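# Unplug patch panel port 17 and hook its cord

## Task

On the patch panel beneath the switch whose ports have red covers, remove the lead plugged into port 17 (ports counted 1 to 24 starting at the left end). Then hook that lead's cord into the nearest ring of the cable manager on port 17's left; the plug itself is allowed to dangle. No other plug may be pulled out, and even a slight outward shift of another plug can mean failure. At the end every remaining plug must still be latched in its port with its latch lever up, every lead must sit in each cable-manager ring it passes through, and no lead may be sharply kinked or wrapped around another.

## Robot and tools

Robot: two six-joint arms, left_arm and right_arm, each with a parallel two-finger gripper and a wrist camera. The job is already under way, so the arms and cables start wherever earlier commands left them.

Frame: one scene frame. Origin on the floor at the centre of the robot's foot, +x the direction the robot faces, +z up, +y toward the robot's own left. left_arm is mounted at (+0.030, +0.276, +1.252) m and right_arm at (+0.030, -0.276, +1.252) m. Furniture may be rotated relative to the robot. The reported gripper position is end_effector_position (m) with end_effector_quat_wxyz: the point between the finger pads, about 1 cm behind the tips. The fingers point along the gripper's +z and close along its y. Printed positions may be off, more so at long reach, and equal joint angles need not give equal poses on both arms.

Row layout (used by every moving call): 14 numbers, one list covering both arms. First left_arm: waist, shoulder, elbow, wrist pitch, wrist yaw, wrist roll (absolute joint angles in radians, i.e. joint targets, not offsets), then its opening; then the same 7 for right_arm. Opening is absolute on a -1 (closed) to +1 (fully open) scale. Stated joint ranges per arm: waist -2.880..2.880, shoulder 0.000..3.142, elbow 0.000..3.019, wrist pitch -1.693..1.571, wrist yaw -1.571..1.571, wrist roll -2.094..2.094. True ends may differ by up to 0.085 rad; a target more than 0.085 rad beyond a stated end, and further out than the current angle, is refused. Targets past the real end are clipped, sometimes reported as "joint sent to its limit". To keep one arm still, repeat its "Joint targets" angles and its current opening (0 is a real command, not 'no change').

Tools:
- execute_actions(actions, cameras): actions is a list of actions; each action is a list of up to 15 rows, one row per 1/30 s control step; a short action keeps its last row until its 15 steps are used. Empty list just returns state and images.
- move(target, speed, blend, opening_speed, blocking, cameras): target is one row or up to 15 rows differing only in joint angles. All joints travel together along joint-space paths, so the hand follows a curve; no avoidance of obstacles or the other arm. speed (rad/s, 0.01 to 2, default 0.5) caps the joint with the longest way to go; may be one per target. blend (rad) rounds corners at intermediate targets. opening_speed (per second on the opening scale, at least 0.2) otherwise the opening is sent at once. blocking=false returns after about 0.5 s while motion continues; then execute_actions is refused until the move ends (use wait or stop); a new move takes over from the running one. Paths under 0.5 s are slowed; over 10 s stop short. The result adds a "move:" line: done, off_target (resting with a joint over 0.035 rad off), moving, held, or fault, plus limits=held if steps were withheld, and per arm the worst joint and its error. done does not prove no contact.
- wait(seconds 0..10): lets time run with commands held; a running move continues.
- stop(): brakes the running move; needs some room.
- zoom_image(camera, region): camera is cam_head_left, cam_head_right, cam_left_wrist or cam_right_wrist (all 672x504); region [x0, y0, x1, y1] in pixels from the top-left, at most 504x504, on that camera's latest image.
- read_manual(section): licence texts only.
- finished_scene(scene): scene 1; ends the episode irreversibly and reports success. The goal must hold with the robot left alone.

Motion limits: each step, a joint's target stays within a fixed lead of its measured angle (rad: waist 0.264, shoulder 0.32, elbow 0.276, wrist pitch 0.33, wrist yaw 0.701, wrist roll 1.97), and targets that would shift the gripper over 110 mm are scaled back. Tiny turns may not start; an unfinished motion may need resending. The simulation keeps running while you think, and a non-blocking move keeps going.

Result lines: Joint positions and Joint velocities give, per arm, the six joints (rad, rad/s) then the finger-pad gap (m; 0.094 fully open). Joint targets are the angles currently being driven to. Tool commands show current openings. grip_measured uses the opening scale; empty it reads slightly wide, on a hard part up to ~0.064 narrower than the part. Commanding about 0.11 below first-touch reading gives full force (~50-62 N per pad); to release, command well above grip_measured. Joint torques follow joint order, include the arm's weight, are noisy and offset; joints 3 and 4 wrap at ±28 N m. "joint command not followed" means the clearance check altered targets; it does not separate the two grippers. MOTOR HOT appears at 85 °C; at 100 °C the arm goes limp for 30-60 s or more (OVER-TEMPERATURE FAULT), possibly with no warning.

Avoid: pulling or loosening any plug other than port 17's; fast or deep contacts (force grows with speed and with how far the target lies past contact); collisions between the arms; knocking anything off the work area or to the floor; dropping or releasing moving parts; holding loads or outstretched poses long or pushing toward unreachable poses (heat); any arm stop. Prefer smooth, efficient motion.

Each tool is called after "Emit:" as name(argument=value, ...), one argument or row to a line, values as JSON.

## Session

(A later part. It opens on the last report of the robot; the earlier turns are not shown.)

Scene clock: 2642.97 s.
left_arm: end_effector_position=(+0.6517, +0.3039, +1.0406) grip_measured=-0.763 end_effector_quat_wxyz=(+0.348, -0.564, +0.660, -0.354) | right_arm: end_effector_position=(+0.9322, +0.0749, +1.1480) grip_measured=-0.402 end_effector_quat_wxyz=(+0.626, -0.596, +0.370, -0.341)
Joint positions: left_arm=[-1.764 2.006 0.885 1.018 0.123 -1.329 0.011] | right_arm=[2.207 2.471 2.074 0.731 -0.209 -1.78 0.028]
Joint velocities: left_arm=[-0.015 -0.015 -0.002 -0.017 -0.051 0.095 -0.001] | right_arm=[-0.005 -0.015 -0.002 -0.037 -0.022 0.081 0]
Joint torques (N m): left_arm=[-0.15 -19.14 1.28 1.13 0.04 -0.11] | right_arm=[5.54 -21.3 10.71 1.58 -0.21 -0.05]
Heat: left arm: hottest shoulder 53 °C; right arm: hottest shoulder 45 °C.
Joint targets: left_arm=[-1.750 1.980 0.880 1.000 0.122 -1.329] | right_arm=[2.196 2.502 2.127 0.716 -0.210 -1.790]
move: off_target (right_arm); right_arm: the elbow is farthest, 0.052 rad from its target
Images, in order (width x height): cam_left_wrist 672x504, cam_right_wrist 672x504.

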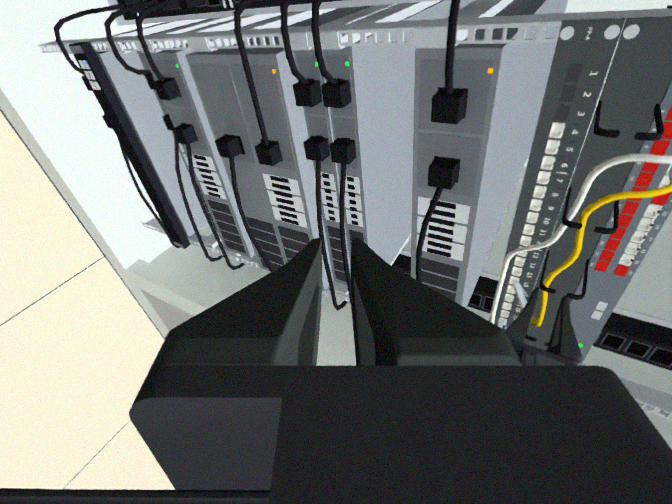

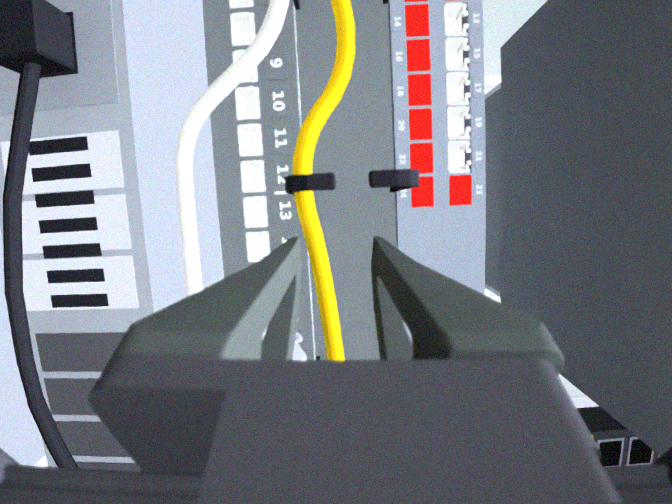

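Emit:
move(
  target=[-1.75,1.98,0.88,1.0,0.122,-1.329,-0.76,2.162,2.54,2.21,0.666,-0.21,-1.79,-0.4],
  cameras=["cam_right_wrist","cam_left_wrist"],
  speed=0.2,
)

Emit:
zoom_image(
  camera="cam_left_wrist",
  region=[490, 200, 640, 360],
)

Scene clock: 2651.07 s.
left_arm: end_effector_position=(+0.6517, +0.3039, +1.0406) grip_measured=-0.763 end_effector_quat_wxyz=(+0.348, -0.564, +0.660, -0.354) | right_arm: end_effector_position=(+0.9450, +0.0697, +1.1358) grip_measured=-0.402 end_effector_quat_wxyz=(+0.621, -0.601, +0.371, -0.339)
Joint positions: left_arm=[-1.764 2.006 0.885 1.018 0.123 -1.329 0.011] | right_arm=[2.194 2.512 2.151 0.682 -0.218 -1.783 0.028]
Joint velocities: left_arm=[-0.015 -0.005 -0.002 0.002 -0.007 -0.095 -0.001] | right_arm=[-0.005 -0.005 0.007 0.002 -0.007 0.037 0.001]
Joint torques (N m): left_arm=[-0.32 -18.9 1.17 1.09 0.07 -0.11] | right_arm=[3.49 -21.25 11.23 1.51 0.05 -0.01]
Heat: left arm: hottest shoulder 53 °C; right arm: hottest shoulder 46 °C.
Joint targets: left_arm=[-1.750 1.980 0.880 1.000 0.122 -1.329] | right_arm=[2.163 2.541 2.209 0.666 -0.213 -1.791]
move: off_target (right_arm); right_arm: the elbow is farthest, 0.059 rad from its target
Images, in order (width x height): cam_left_wrist 672x504, cam_right_wrist 672x504.

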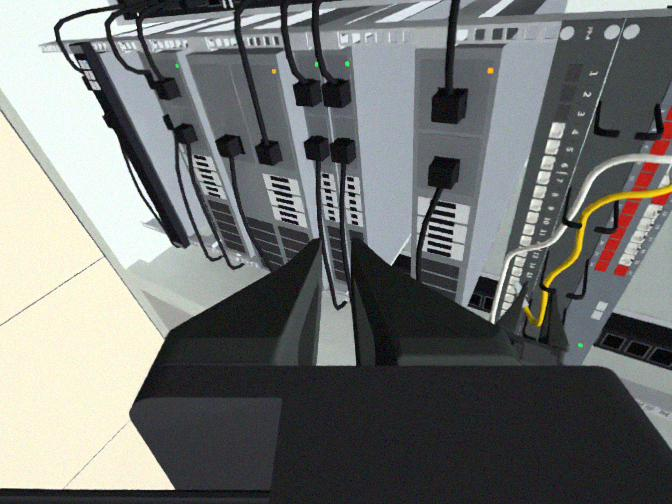

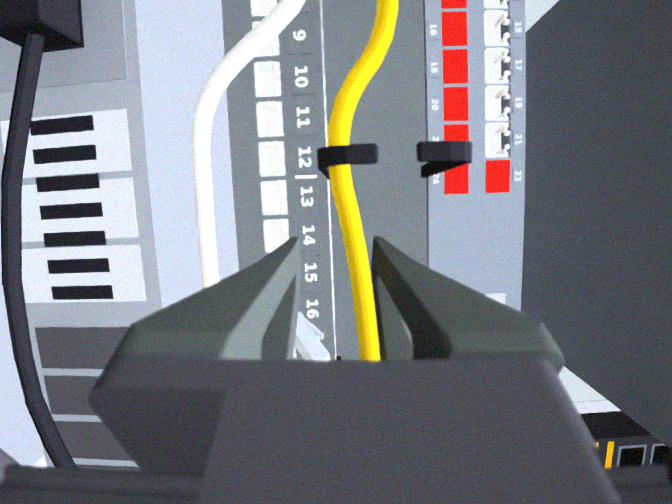

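Scaled by 3.150 from the camera's 672x504 image, which has a finer 960x720 frame.

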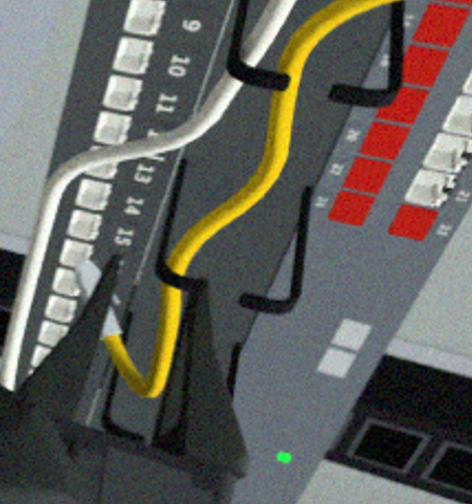

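Emit:
move(
  target=[-1.75,1.98,0.88,1.0,0.122,-1.329,-0.76,2.162,2.534,2.212,0.666,-0.21,-1.79,-0.88],
  cameras=["cam_right_wrist","cam_left_wrist"],
  opening_speed=0.4,
)

Emit:
zoom_image(
  camera="cam_left_wrist",
  region=[490, 200, 640, 360],
)

Scene clock: 2659.63 s.
left_arm: end_effector_position=(+0.6517, +0.3039, +1.0406) grip_measured=-0.763 end_effector_quat_wxyz=(+0.348, -0.564, +0.660, -0.354) | right_arm: end_effector_position=(+0.9467, +0.0697, +1.1386) grip_measured=-0.877 end_effector_quat_wxyz=(+0.622, -0.600, +0.370, -0.340)
Joint positions: left_arm=[-1.764 2.006 0.885 1.018 0.123 -1.329 0.011] | right_arm=[2.194 2.512 2.157 0.68 -0.22 -1.783 0.006]
Joint velocities: left_arm=[-0.005 0.005 -0.007 0.017 -0.007 -0.081 0] | right_arm=[-0.015 -0.015 -0.002 0.007 -0.022 0.007 -0.001]
Joint torques (N m): left_arm=[-0.62 -19.49 1.17 1.07 0.08 -0.11] | right_arm=[3.72 -21.95 11.32 1.62 0.14 0.03]
Heat: left arm: hottest shoulder 53 °C; right arm: hottest shoulder 44 °C.
Joint targets: left_arm=[-1.750 1.980 0.880 1.000 0.122 -1.329] | right_arm=[2.162 2.534 2.213 0.666 -0.214 -1.789]
move: off_target (right_arm); right_arm: the elbow is farthest, 0.055 rad from its target
Images, in order (width x height): cam_left_wrist 672x504, cam_right_wrist 672x504.

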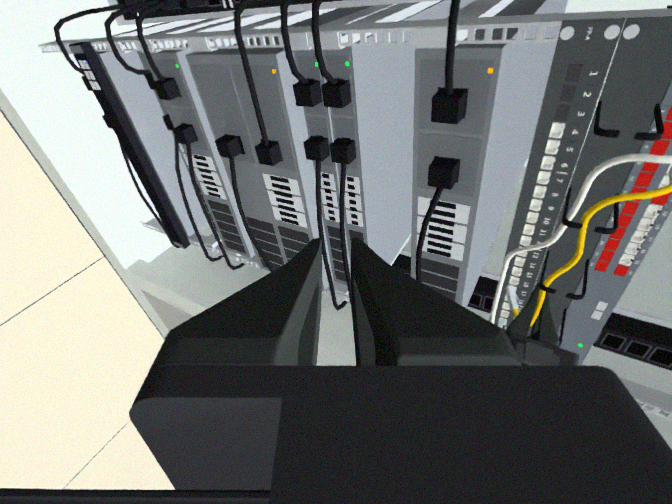

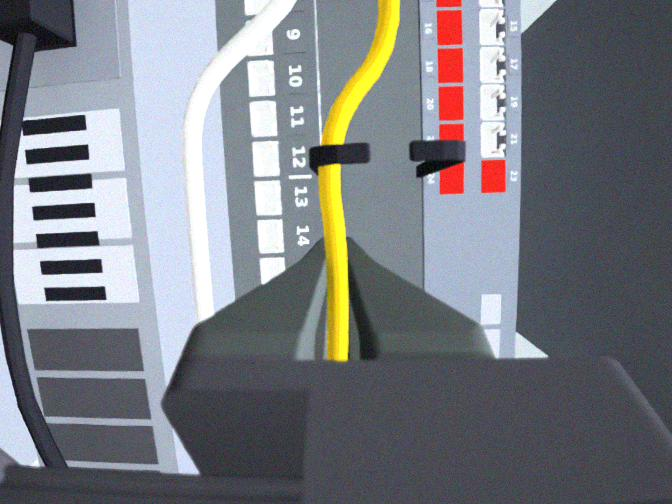

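Scaled by 3.150 from the camera's 672x504 image, which has a finer 960x720 frame.

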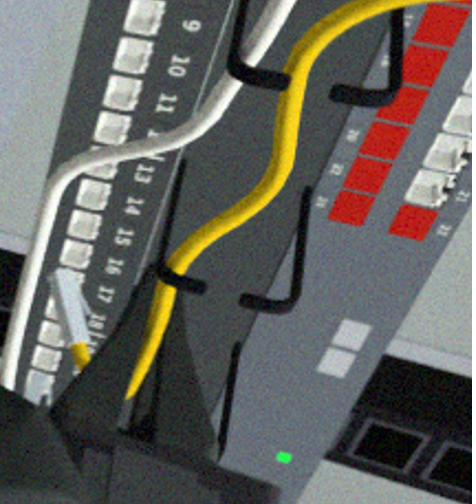

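Emit:
move(
  target=[-1.75,1.98,0.88,1.0,0.122,-1.329,-0.76,2.162,2.534,2.212,0.666,-0.21,-1.79,-0.97],
  cameras=["cam_right_wrist"],
  opening_speed=0.3,
)

Emit:
zoom_image(
  camera="cam_right_wrist",
  region=[250, 200, 450, 380],
)

Scene clock: 2671.47 s.
left_arm: end_effector_position=(+0.6517, +0.3039, +1.0406) grip_measured=-0.763 end_effector_quat_wxyz=(+0.348, -0.564, +0.660, -0.354) | right_arm: end_effector_position=(+0.9467, +0.0697, +1.1378) grip_measured=-0.936 end_effector_quat_wxyz=(+0.621, -0.601, +0.371, -0.340)
Joint positions: left_arm=[-1.764 2.006 0.885 1.018 0.123 -1.329 0.011] | right_arm=[2.194 2.512 2.157 0.677 -0.218 -1.783 0.003]
Joint velocities: left_arm=[-0.005 -0.005 -0.007 -0.012 -0.037 -0.007 -0.002] | right_arm=[-0.005 -0.015 0.012 -0.012 0.007 -0.051 0]
Joint torques (N m): left_arm=[-0.15 -19.25 1.1 1.09 0.03 -0.11] | right_arm=[3.84 -21.36 11.14 1.62 0.21 -0.04]
Heat: left arm: hottest shoulder 53 °C; right arm: hottest elbow 44 °C.
Joint targets: left_arm=[-1.750 1.980 0.880 1.000 0.122 -1.329] | right_arm=[2.162 2.534 2.212 0.665 -0.210 -1.790]
move: off_target (right_arm); right_arm: the elbow is farthest, 0.055 rad from its target
Images, in order (width x height): cam_right_wrist 672x504.

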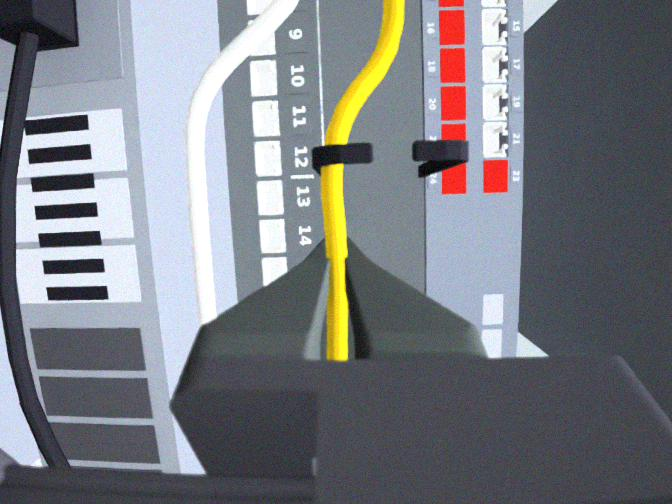

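Scaled by 2.520 from the camera's 672x504 image, which has a finer 960x720 frame.

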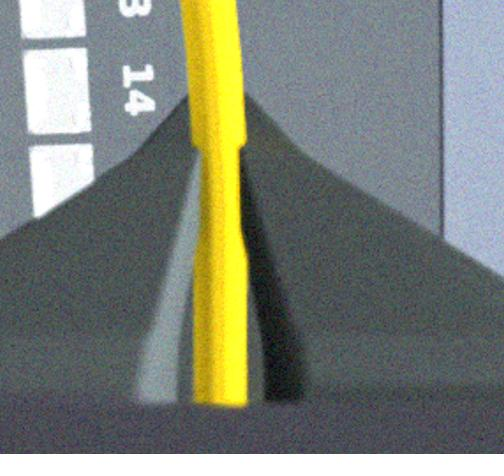

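Emit:
move(
  target=[-1.75,1.98,0.88,1.0,0.122,-1.329,-0.76,2.172,2.472,2.045,0.763,-0.21,-1.79,-0.97],
  cameras=["cam_head_left","cam_right_wrist","cam_left_wrist"],
  speed=0.15,
)

Emit:
zoom_image(
  camera="cam_left_wrist",
  region=[490, 160, 672, 360],
)

Scene clock: 2681.33 s.
left_arm: end_effector_position=(+0.6517, +0.3039, +1.0406) grip_measured=-0.763 end_effector_quat_wxyz=(+0.348, -0.564, +0.660, -0.354) | right_arm: end_effector_position=(+0.9327, +0.0604, +1.1348) grip_measured=-0.938 end_effector_quat_wxyz=(+0.619, -0.596, +0.375, -0.348)
Joint positions: left_arm=[-1.764 2.006 0.885 1.018 0.123 -1.329 0.011] | right_arm=[2.19 2.48 2.065 0.748 -0.203 -1.783 0.003]
Joint velocities: left_arm=[-0.015 0.005 -0.017 -0.007 0.007 -0.007 0] | right_arm=[-0.015 -0.015 -0.007 -0.012 -0.11 0.066 -0.001]
Joint torques (N m): left_arm=[-0.09 -18.78 1.25 1.11 0.06 -0.11] | right_arm=[4.37 -24.47 5.56 2.96 -0.18 -0.05]
Heat: left arm: hottest shoulder 53 °C; right arm: hottest elbow 44 °C.
Joint targets: left_arm=[-1.750 1.980 0.880 1.000 0.122 -1.329] | right_arm=[2.172 2.471 2.044 0.764 -0.203 -1.790]
move: done
Images, in order (width x height): cam_head_left 672x504, cam_left_wrist 672x504, cam_right_wrist 672x504.

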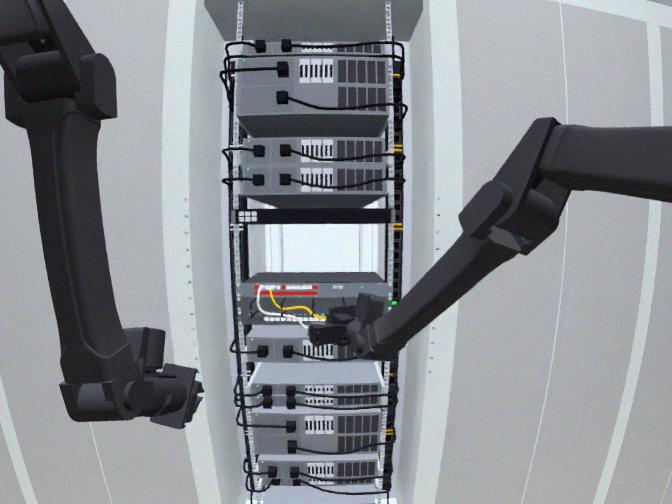

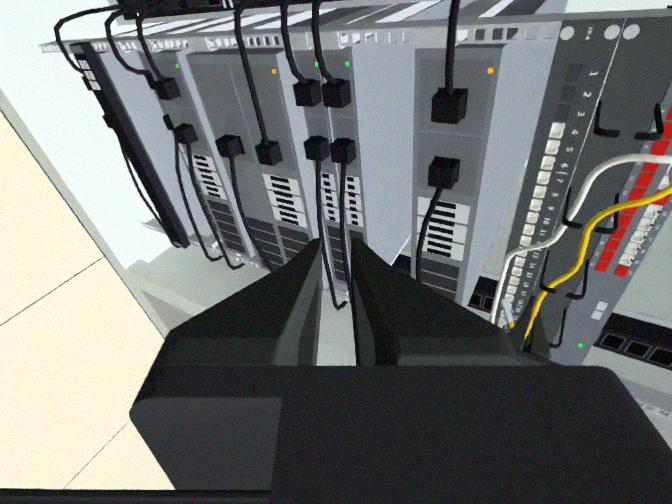

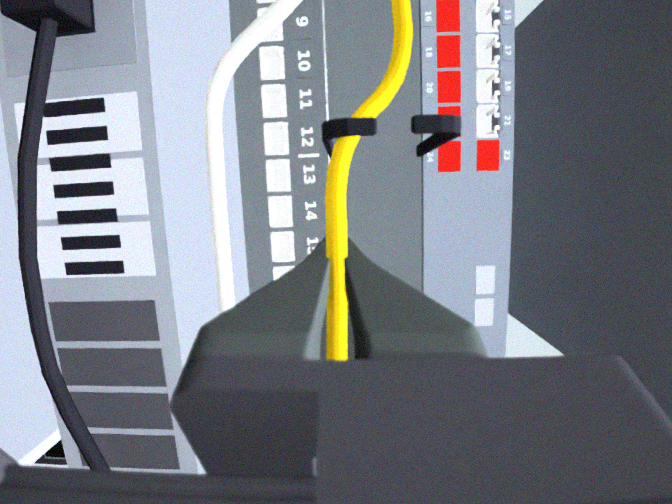

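Scaled by 2.520 from the camera's 672x504 image, which has a finer 960x720 frame.

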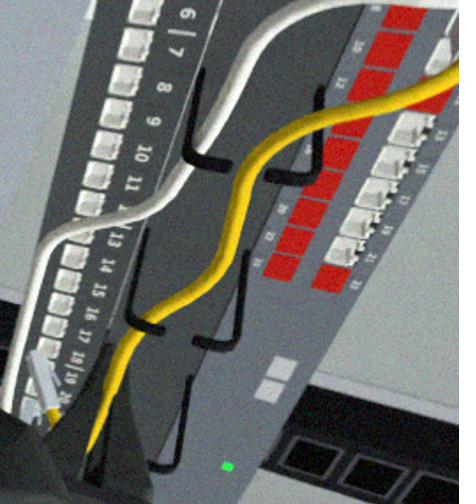

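Emit:
move(
  target=[-1.75,1.98,0.88,1.0,0.122,-1.329,-0.76,2.18,2.49,2.075,0.753,-0.21,-1.79,-0.85],
  cameras=["cam_right_wrist","cam_left_wrist"],
  opening_speed=0.2,
)

Emit:
zoom_image(
  camera="cam_left_wrist",
  region=[490, 160, 672, 360],
)

Emit:
zoom_image(
  camera="cam_right_wrist",
  region=[250, 100, 450, 380],
)

Scene clock: 2692.00 s.
left_arm: end_effector_position=(+0.6517, +0.3039, +1.0406) grip_measured=-0.763 end_effector_quat_wxyz=(+0.348, -0.564, +0.660, -0.354) | right_arm: end_effector_position=(+0.9323, +0.0611, +1.1350) grip_measured=-0.852 end_effector_quat_wxyz=(+0.620, -0.597, +0.374, -0.347)
Joint positions: left_arm=[-1.764 2.006 0.885 1.018 0.123 -1.329 0.011] | right_arm=[2.19 2.48 2.065 0.748 -0.208 -1.783 0.007]
Joint velocities: left_arm=[0.005 -0.024 -0.007 -0.012 0.007 -0.007 -0.001] | right_arm=[-0.015 -0.005 -0.002 -0.017 0.007 0.11 0]
Joint torques (N m): left_arm=[-0.5 -18.84 1.17 1.13 0.05 -0.11] | right_arm=[4.72 -22.42 7.82 2.65 -0.27 0.02]
Heat: left arm: hottest shoulder 53 °C; right arm: hottest elbow 44 °C.
Joint targets: left_arm=[-1.750 1.980 0.880 1.000 0.122 -1.329] | right_arm=[2.180 2.490 2.076 0.753 -0.210 -1.790]
move: done
Images, in order (width x height): cam_left_wrist 672x504, cam_right_wrist 672x504.

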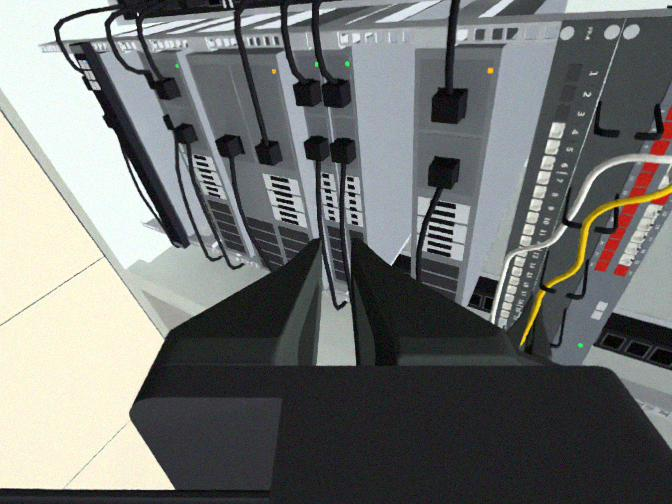

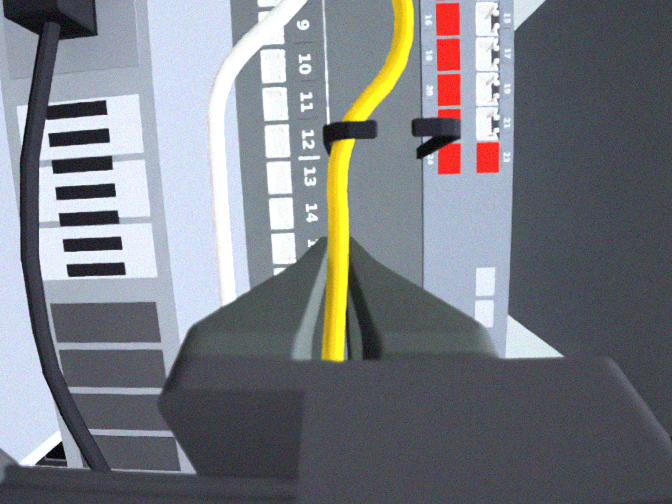

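Scaled by 2.520 from the camera's 672x504 image, which has a finer 960x720 frame.

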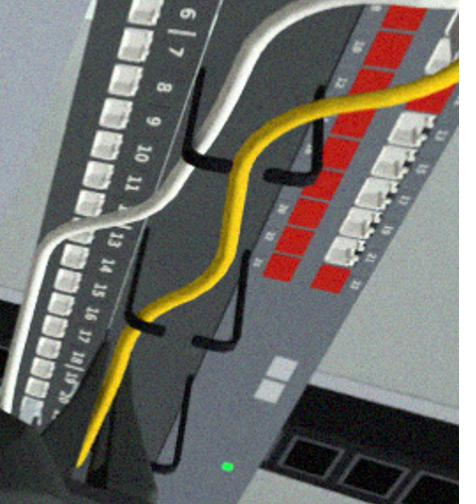

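Scaled by 1.800 from the camera's 672x504 image, which has a finer 960x720 frame.

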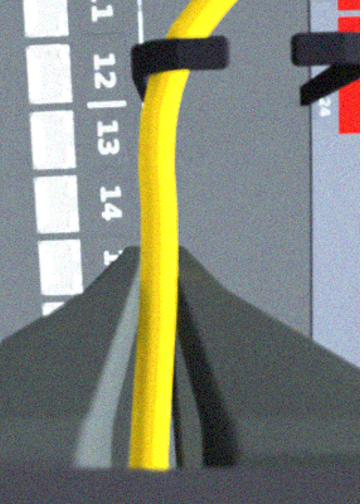

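Emit:
move(
  target=[-1.75,1.98,0.88,1.0,0.122,-1.329,-0.76,2.18,2.49,2.075,0.753,-0.21,-1.79,-0.2],
  cameras=["cam_right_wrist"],
  opening_speed=0.5,
)

Emit:
move(
  target=[-1.75,1.98,0.88,1.0,0.122,-1.329,-0.76,2.15,2.385,1.85,0.86,-0.21,-1.79,-0.2],
  cameras=["cam_right_wrist"],
  speed=0.25,
)

Emit:
move(
  target=[-1.75,1.98,0.88,1.0,0.122,-1.329,-0.76,2.1,2.05,1.1,1.25,-0.21,-1.79,-0.2],
)

Emit:
zoom_image(
  camera="cam_left_wrist",
  region=[490, 140, 672, 350],
)

Emit:
zoom_image(
  camera="cam_head_left",
  region=[235, 270, 385, 350],
)

Emit:
zoom_image(
  camera="cam_right_wrist",
  region=[210, 0, 440, 250],
)

Scene clock: 2711.00 s.
left_arm: end_effector_position=(+0.6517, +0.3039, +1.0406) grip_measured=-0.763 end_effector_quat_wxyz=(+0.348, -0.564, +0.660, -0.354) | right_arm: end_effector_position=(+0.9323, +0.0611, +1.1350) grip_measured=-0.203 end_effector_quat_wxyz=(+0.620, -0.597, +0.374, -0.347)
Joint positions: left_arm=[-1.764 2.006 0.885 1.018 0.123 -1.329 0.011] | right_arm=[2.19 2.48 2.065 0.748 -0.208 -1.783 0.037]
Joint velocities: left_arm=[0.005 -0.005 -0.007 0.007 0.007 0.022 -0.001] | right_arm=[0.005 -0.015 0.012 0.002 -0.022 -0.037 0]
Joint torques (N m): left_arm=[-0.03 -19.02 1.16 1.03 0.03 -0.14] | right_arm=[5.13 -22.53 7.88 2.4 -0.27 -0.01]
Heat: left arm: hottest shoulder 53 °C; right arm: hottest elbow 45 °C.
Joint targets: left_arm=[-1.750 1.980 0.880 1.000 0.122 -1.329] | right_arm=[2.180 2.490 2.075 0.753 -0.210 -1.790]
move: done
Images, in order (width x height): cam_right_wrist 672x504.

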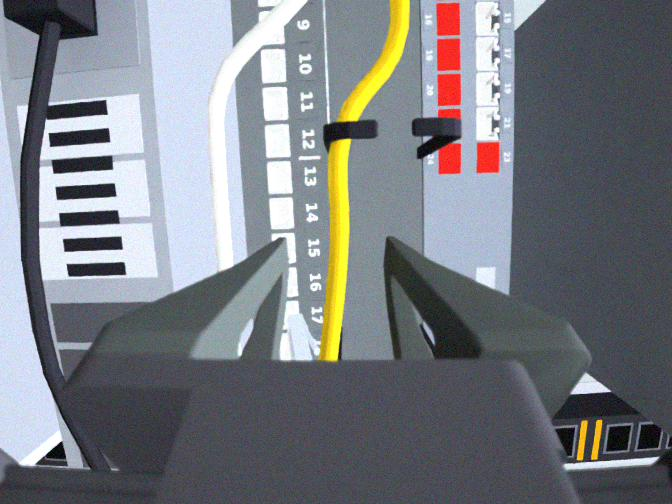

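Scene clock: 2712.43 s.
left_arm: end_effector_position=(+0.6517, +0.3039, +1.0406) grip_measured=-0.763 end_effector_quat_wxyz=(+0.348, -0.564, +0.660, -0.354) | right_arm: end_effector_position=(+0.8952, +0.0324, +1.1118) grip_measured=-0.202 end_effector_quat_wxyz=(+0.602, -0.610, +0.387, -0.340)
Joint positions: left_arm=[-1.764 2.006 0.885 1.018 0.123 -1.329 0.011] | right_arm=[2.166 2.408 1.857 0.837 -0.208 -1.783 0.038]
Joint velocities: left_arm=[-0.015 0.015 0.002 -0.002 -0.022 0.007 0] | right_arm=[-0.024 -0.015 -0.007 0.007 0.022 -0.022 -0.001]
Joint torques (N m): left_arm=[-0.21 -18.61 1.28 1.07 0.02 -0.11] | right_arm=[3.31 -24.12 5.65 3.17 -0.26 -0.01]
Heat: left arm: hottest shoulder 53 °C; right arm: hottest elbow 45 °C.
Joint targets: left_arm=[-1.750 1.980 0.880 1.000 0.122 -1.329] | right_arm=[2.149 2.385 1.849 0.860 -0.210 -1.790]
move: done
Images, in order (width x height): cam_right_wrist 672x504.

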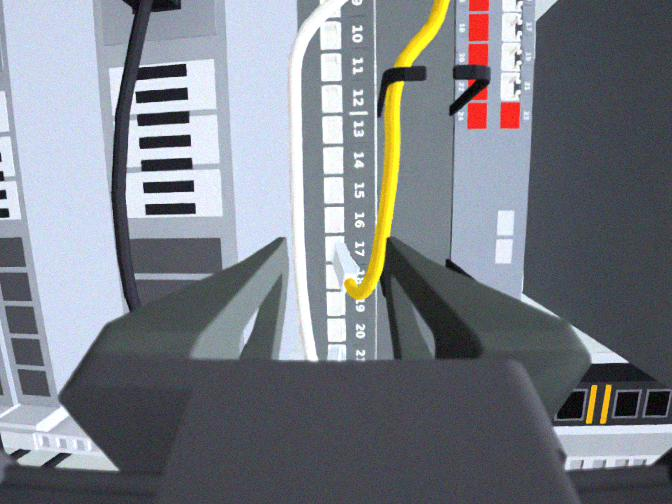

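Scene clock: 2714.47 s.
left_arm: end_effector_position=(+0.6517, +0.3039, +1.0406) grip_measured=-0.763 end_effector_quat_wxyz=(+0.348, -0.564, +0.660, -0.354) | right_arm: end_effector_position=(+0.7298, -0.0610, +1.1535) grip_measured=-0.202 end_effector_quat_wxyz=(+0.583, -0.614, +0.402, -0.349)
Joint positions: left_arm=[-1.764 2.006 0.885 1.018 0.123 -1.329 0.011] | right_arm=[2.117 2.071 1.11 1.226 -0.208 -1.783 0.038]
Joint velocities: left_arm=[-0.015 -0.005 0.012 -0.017 0.007 -0.095 -0.001] | right_arm=[-0.015 -0.005 -0.022 -0.022 -0.007 -0.066 0.001]
Joint torques (N m): left_arm=[-0.56 -19.43 1.25 1.16 0.05 -0.12] | right_arm=[2.37 -18.55 2.5 3.51 -0.22 0.02]
Heat: left arm: hottest shoulder 53 °C; right arm: hottest shoulder 44 °C.
Joint targets: left_arm=[-1.750 1.980 0.880 1.000 0.122 -1.329] | right_arm=[2.100 2.050 1.102 1.249 -0.210 -1.790]
move: done

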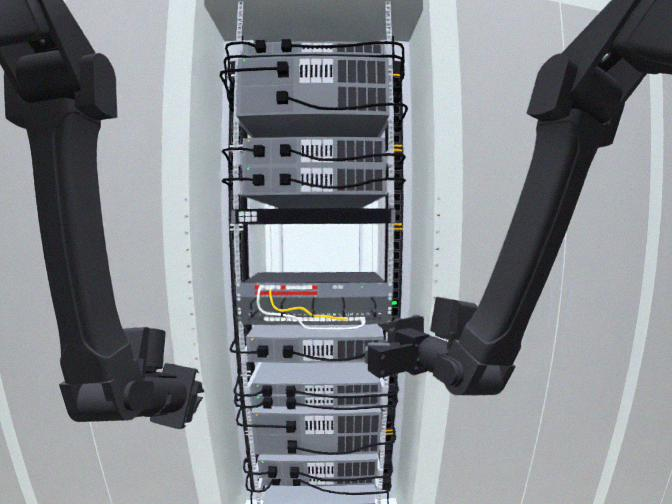

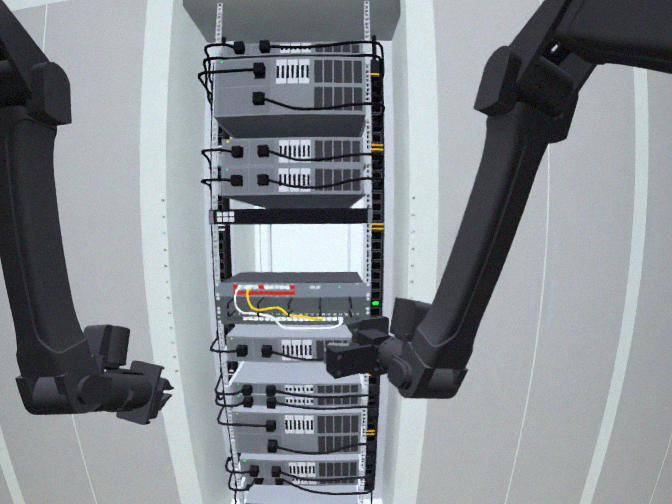

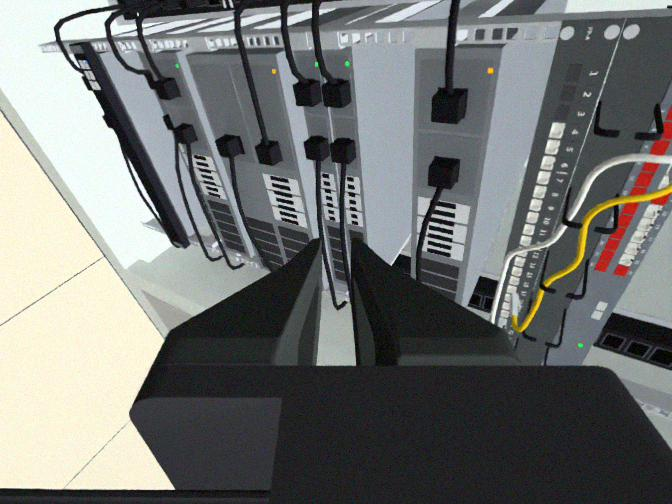

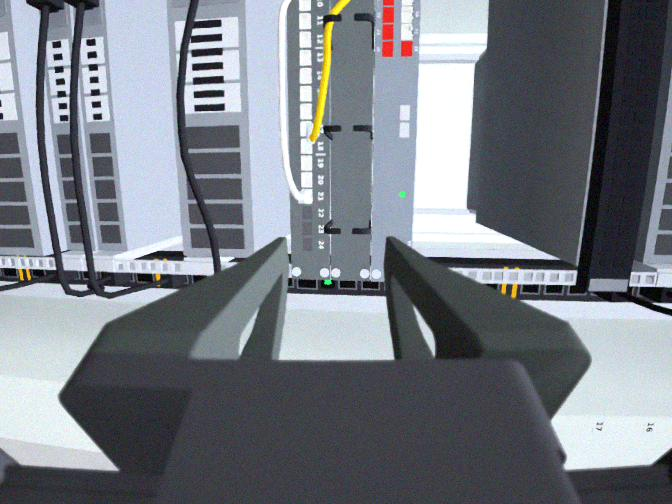

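Scaled by 2.400 from the camera's 672x504 image, which has a finer 960x720 frame.

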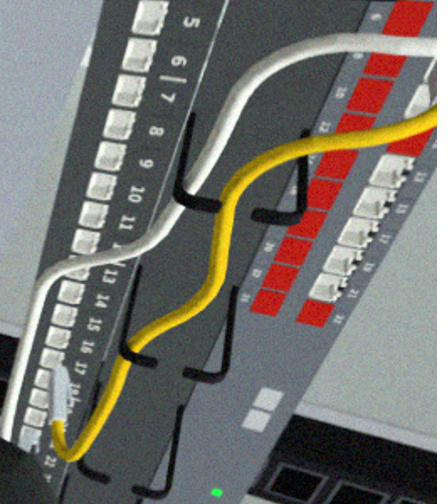

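Scaled by 3.360 from the camera's 672x504 image, which has a finer 960x720 frame.

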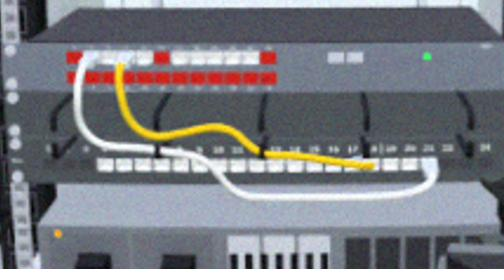

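Scaled by 2.016 from the camera's 672x504 image, which has a finer 960x720 frame.

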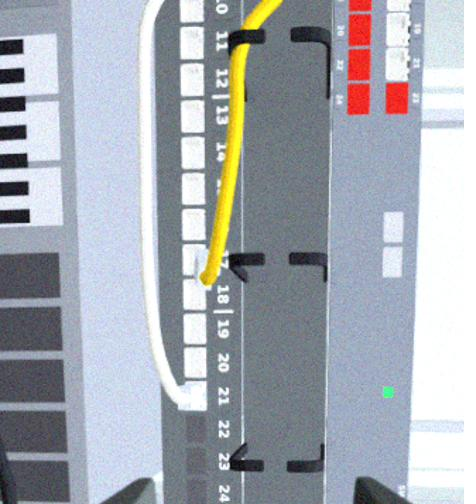

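Emit:
move(
  target=[-1.75,1.98,0.88,1.0,0.122,-1.329,-0.76,2.12,2.6,1.834,1.5,-0.21,-1.79,-0.6],
  cameras=["cam_right_wrist"],
)

Emit:
zoom_image(
  camera="cam_right_wrist",
  region=[240, 40, 400, 230],
)

Scene clock: 2727.50 s.
left_arm: end_effector_position=(+0.6517, +0.3039, +1.0406) grip_measured=-0.763 end_effector_quat_wxyz=(+0.348, -0.564, +0.660, -0.354) | right_arm: end_effector_position=(+0.8279, -0.0243, +1.0913) grip_measured=-0.598 end_effector_quat_wxyz=(+0.662, -0.482, +0.320, -0.477)
Joint positions: left_arm=[-1.764 2.006 0.885 1.018 0.123 -1.329 0.011] | right_arm=[2.117 2.58 1.8 1.478 -0.208 -1.783 0.019]
Joint velocities: left_arm=[0.005 0.005 -0.002 0.007 -0.022 0.007 0] | right_arm=[-0.015 -0.005 0.012 0.017 -0.125 -0.007 0.001]
Joint torques (N m): left_arm=[-0.44 -19.08 1.26 1.03 0.04 -0.13] | right_arm=[5.07 -18.67 6.54 3.07 -0.15 -0.02]
Heat: left arm: hottest shoulder 53 °C; right arm: hottest shoulder 44 °C.
Joint targets: left_arm=[-1.750 1.980 0.880 1.000 0.122 -1.329] | right_arm=[2.120 2.600 1.833 1.500 -0.210 -1.790]
move: done
Images, in order (width x height): cam_right_wrist 672x504.

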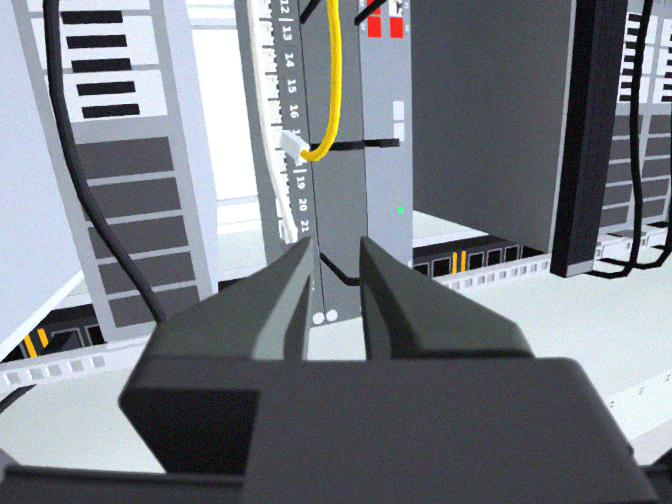

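Scaled by 2.653 from the camera's 672x504 image, which has a finer 960x720 frame.

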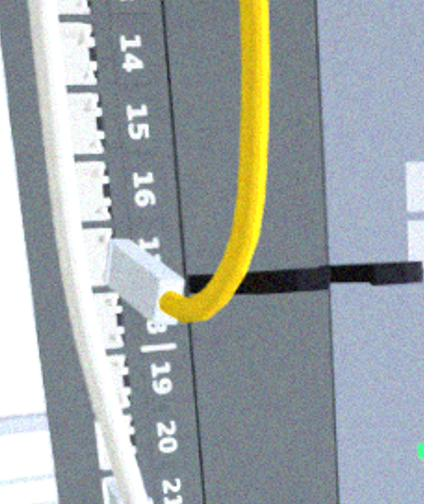

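Emit:
move(
  target=[-1.98,1.98,0.88,1.0,0.122,-1.329,-0.76,2.1,2.05,1.1,1.25,-0.21,-1.79,-0.6],
  cameras=["cam_left_wrist"],
)

Scene clock: 2747.10 s.
left_arm: end_effector_position=(+0.6500, +0.1742, +1.0591) grip_measured=-0.763 end_effector_quat_wxyz=(+0.299, -0.512, +0.688, -0.418) | right_arm: end_effector_position=(+0.7321, -0.0634, +1.1660) grip_measured=-0.598 end_effector_quat_wxyz=(+0.592, -0.602, +0.395, -0.363)
Joint positions: left_arm=[-1.965 2.006 0.885 1.018 0.123 -1.329 0.011] | right_arm=[2.117 2.065 1.108 1.264 -0.208 -1.783 0.019]
Joint velocities: left_arm=[-0.015 -0.005 0.002 -0.022 -0.037 0.007 -0.001] | right_arm=[-0.015 -0.015 -0.007 0.002 -0.007 -0.066 0.001]
Joint torques (N m): left_arm=[-4.01 -18.73 1.36 1.17 0.1 -0.11] | right_arm=[2.32 -17.9 2.62 1.61 -0.24 0.04]
Heat: left arm: hottest shoulder 53 °C; right arm: hottest shoulder 44 °C.
Joint targets: left_arm=[-1.980 1.980 0.880 1.000 0.122 -1.329] | right_arm=[2.100 2.049 1.101 1.250 -0.210 -1.790]
move: done
Images, in order (width x height): cam_left_wrist 672x504.

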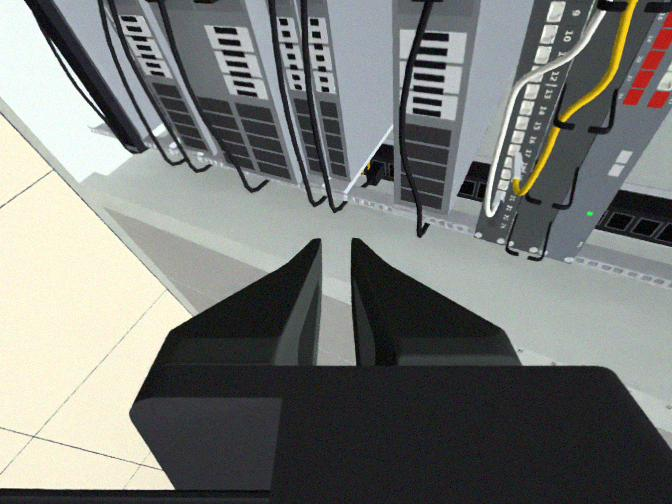

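Emit:
zoom_image(
  camera="cam_left_wrist",
  region=[480, 110, 580, 240],
)

Emit:
zoom_image(
  camera="cam_right_wrist",
  region=[280, 60, 380, 190],
)

Scaled by 3.877 from the camera's 672x504 image, which has a finer 960x720 frame.

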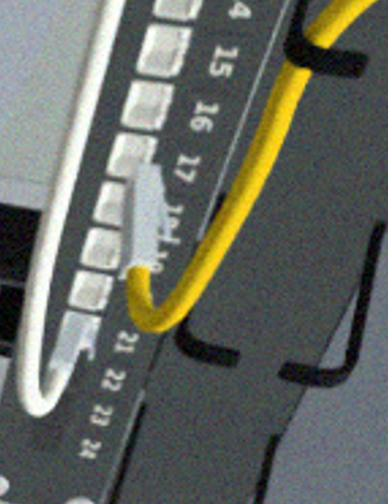

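This scene's latest camera images include none from cam_right_wrist. They are from: cam_left_wrist. cam_right_wrist's image comes with the result of a call that names it in "cameras".

Emit:
finished_scene(
  scene=1,
)

The scene is finished: the task was done.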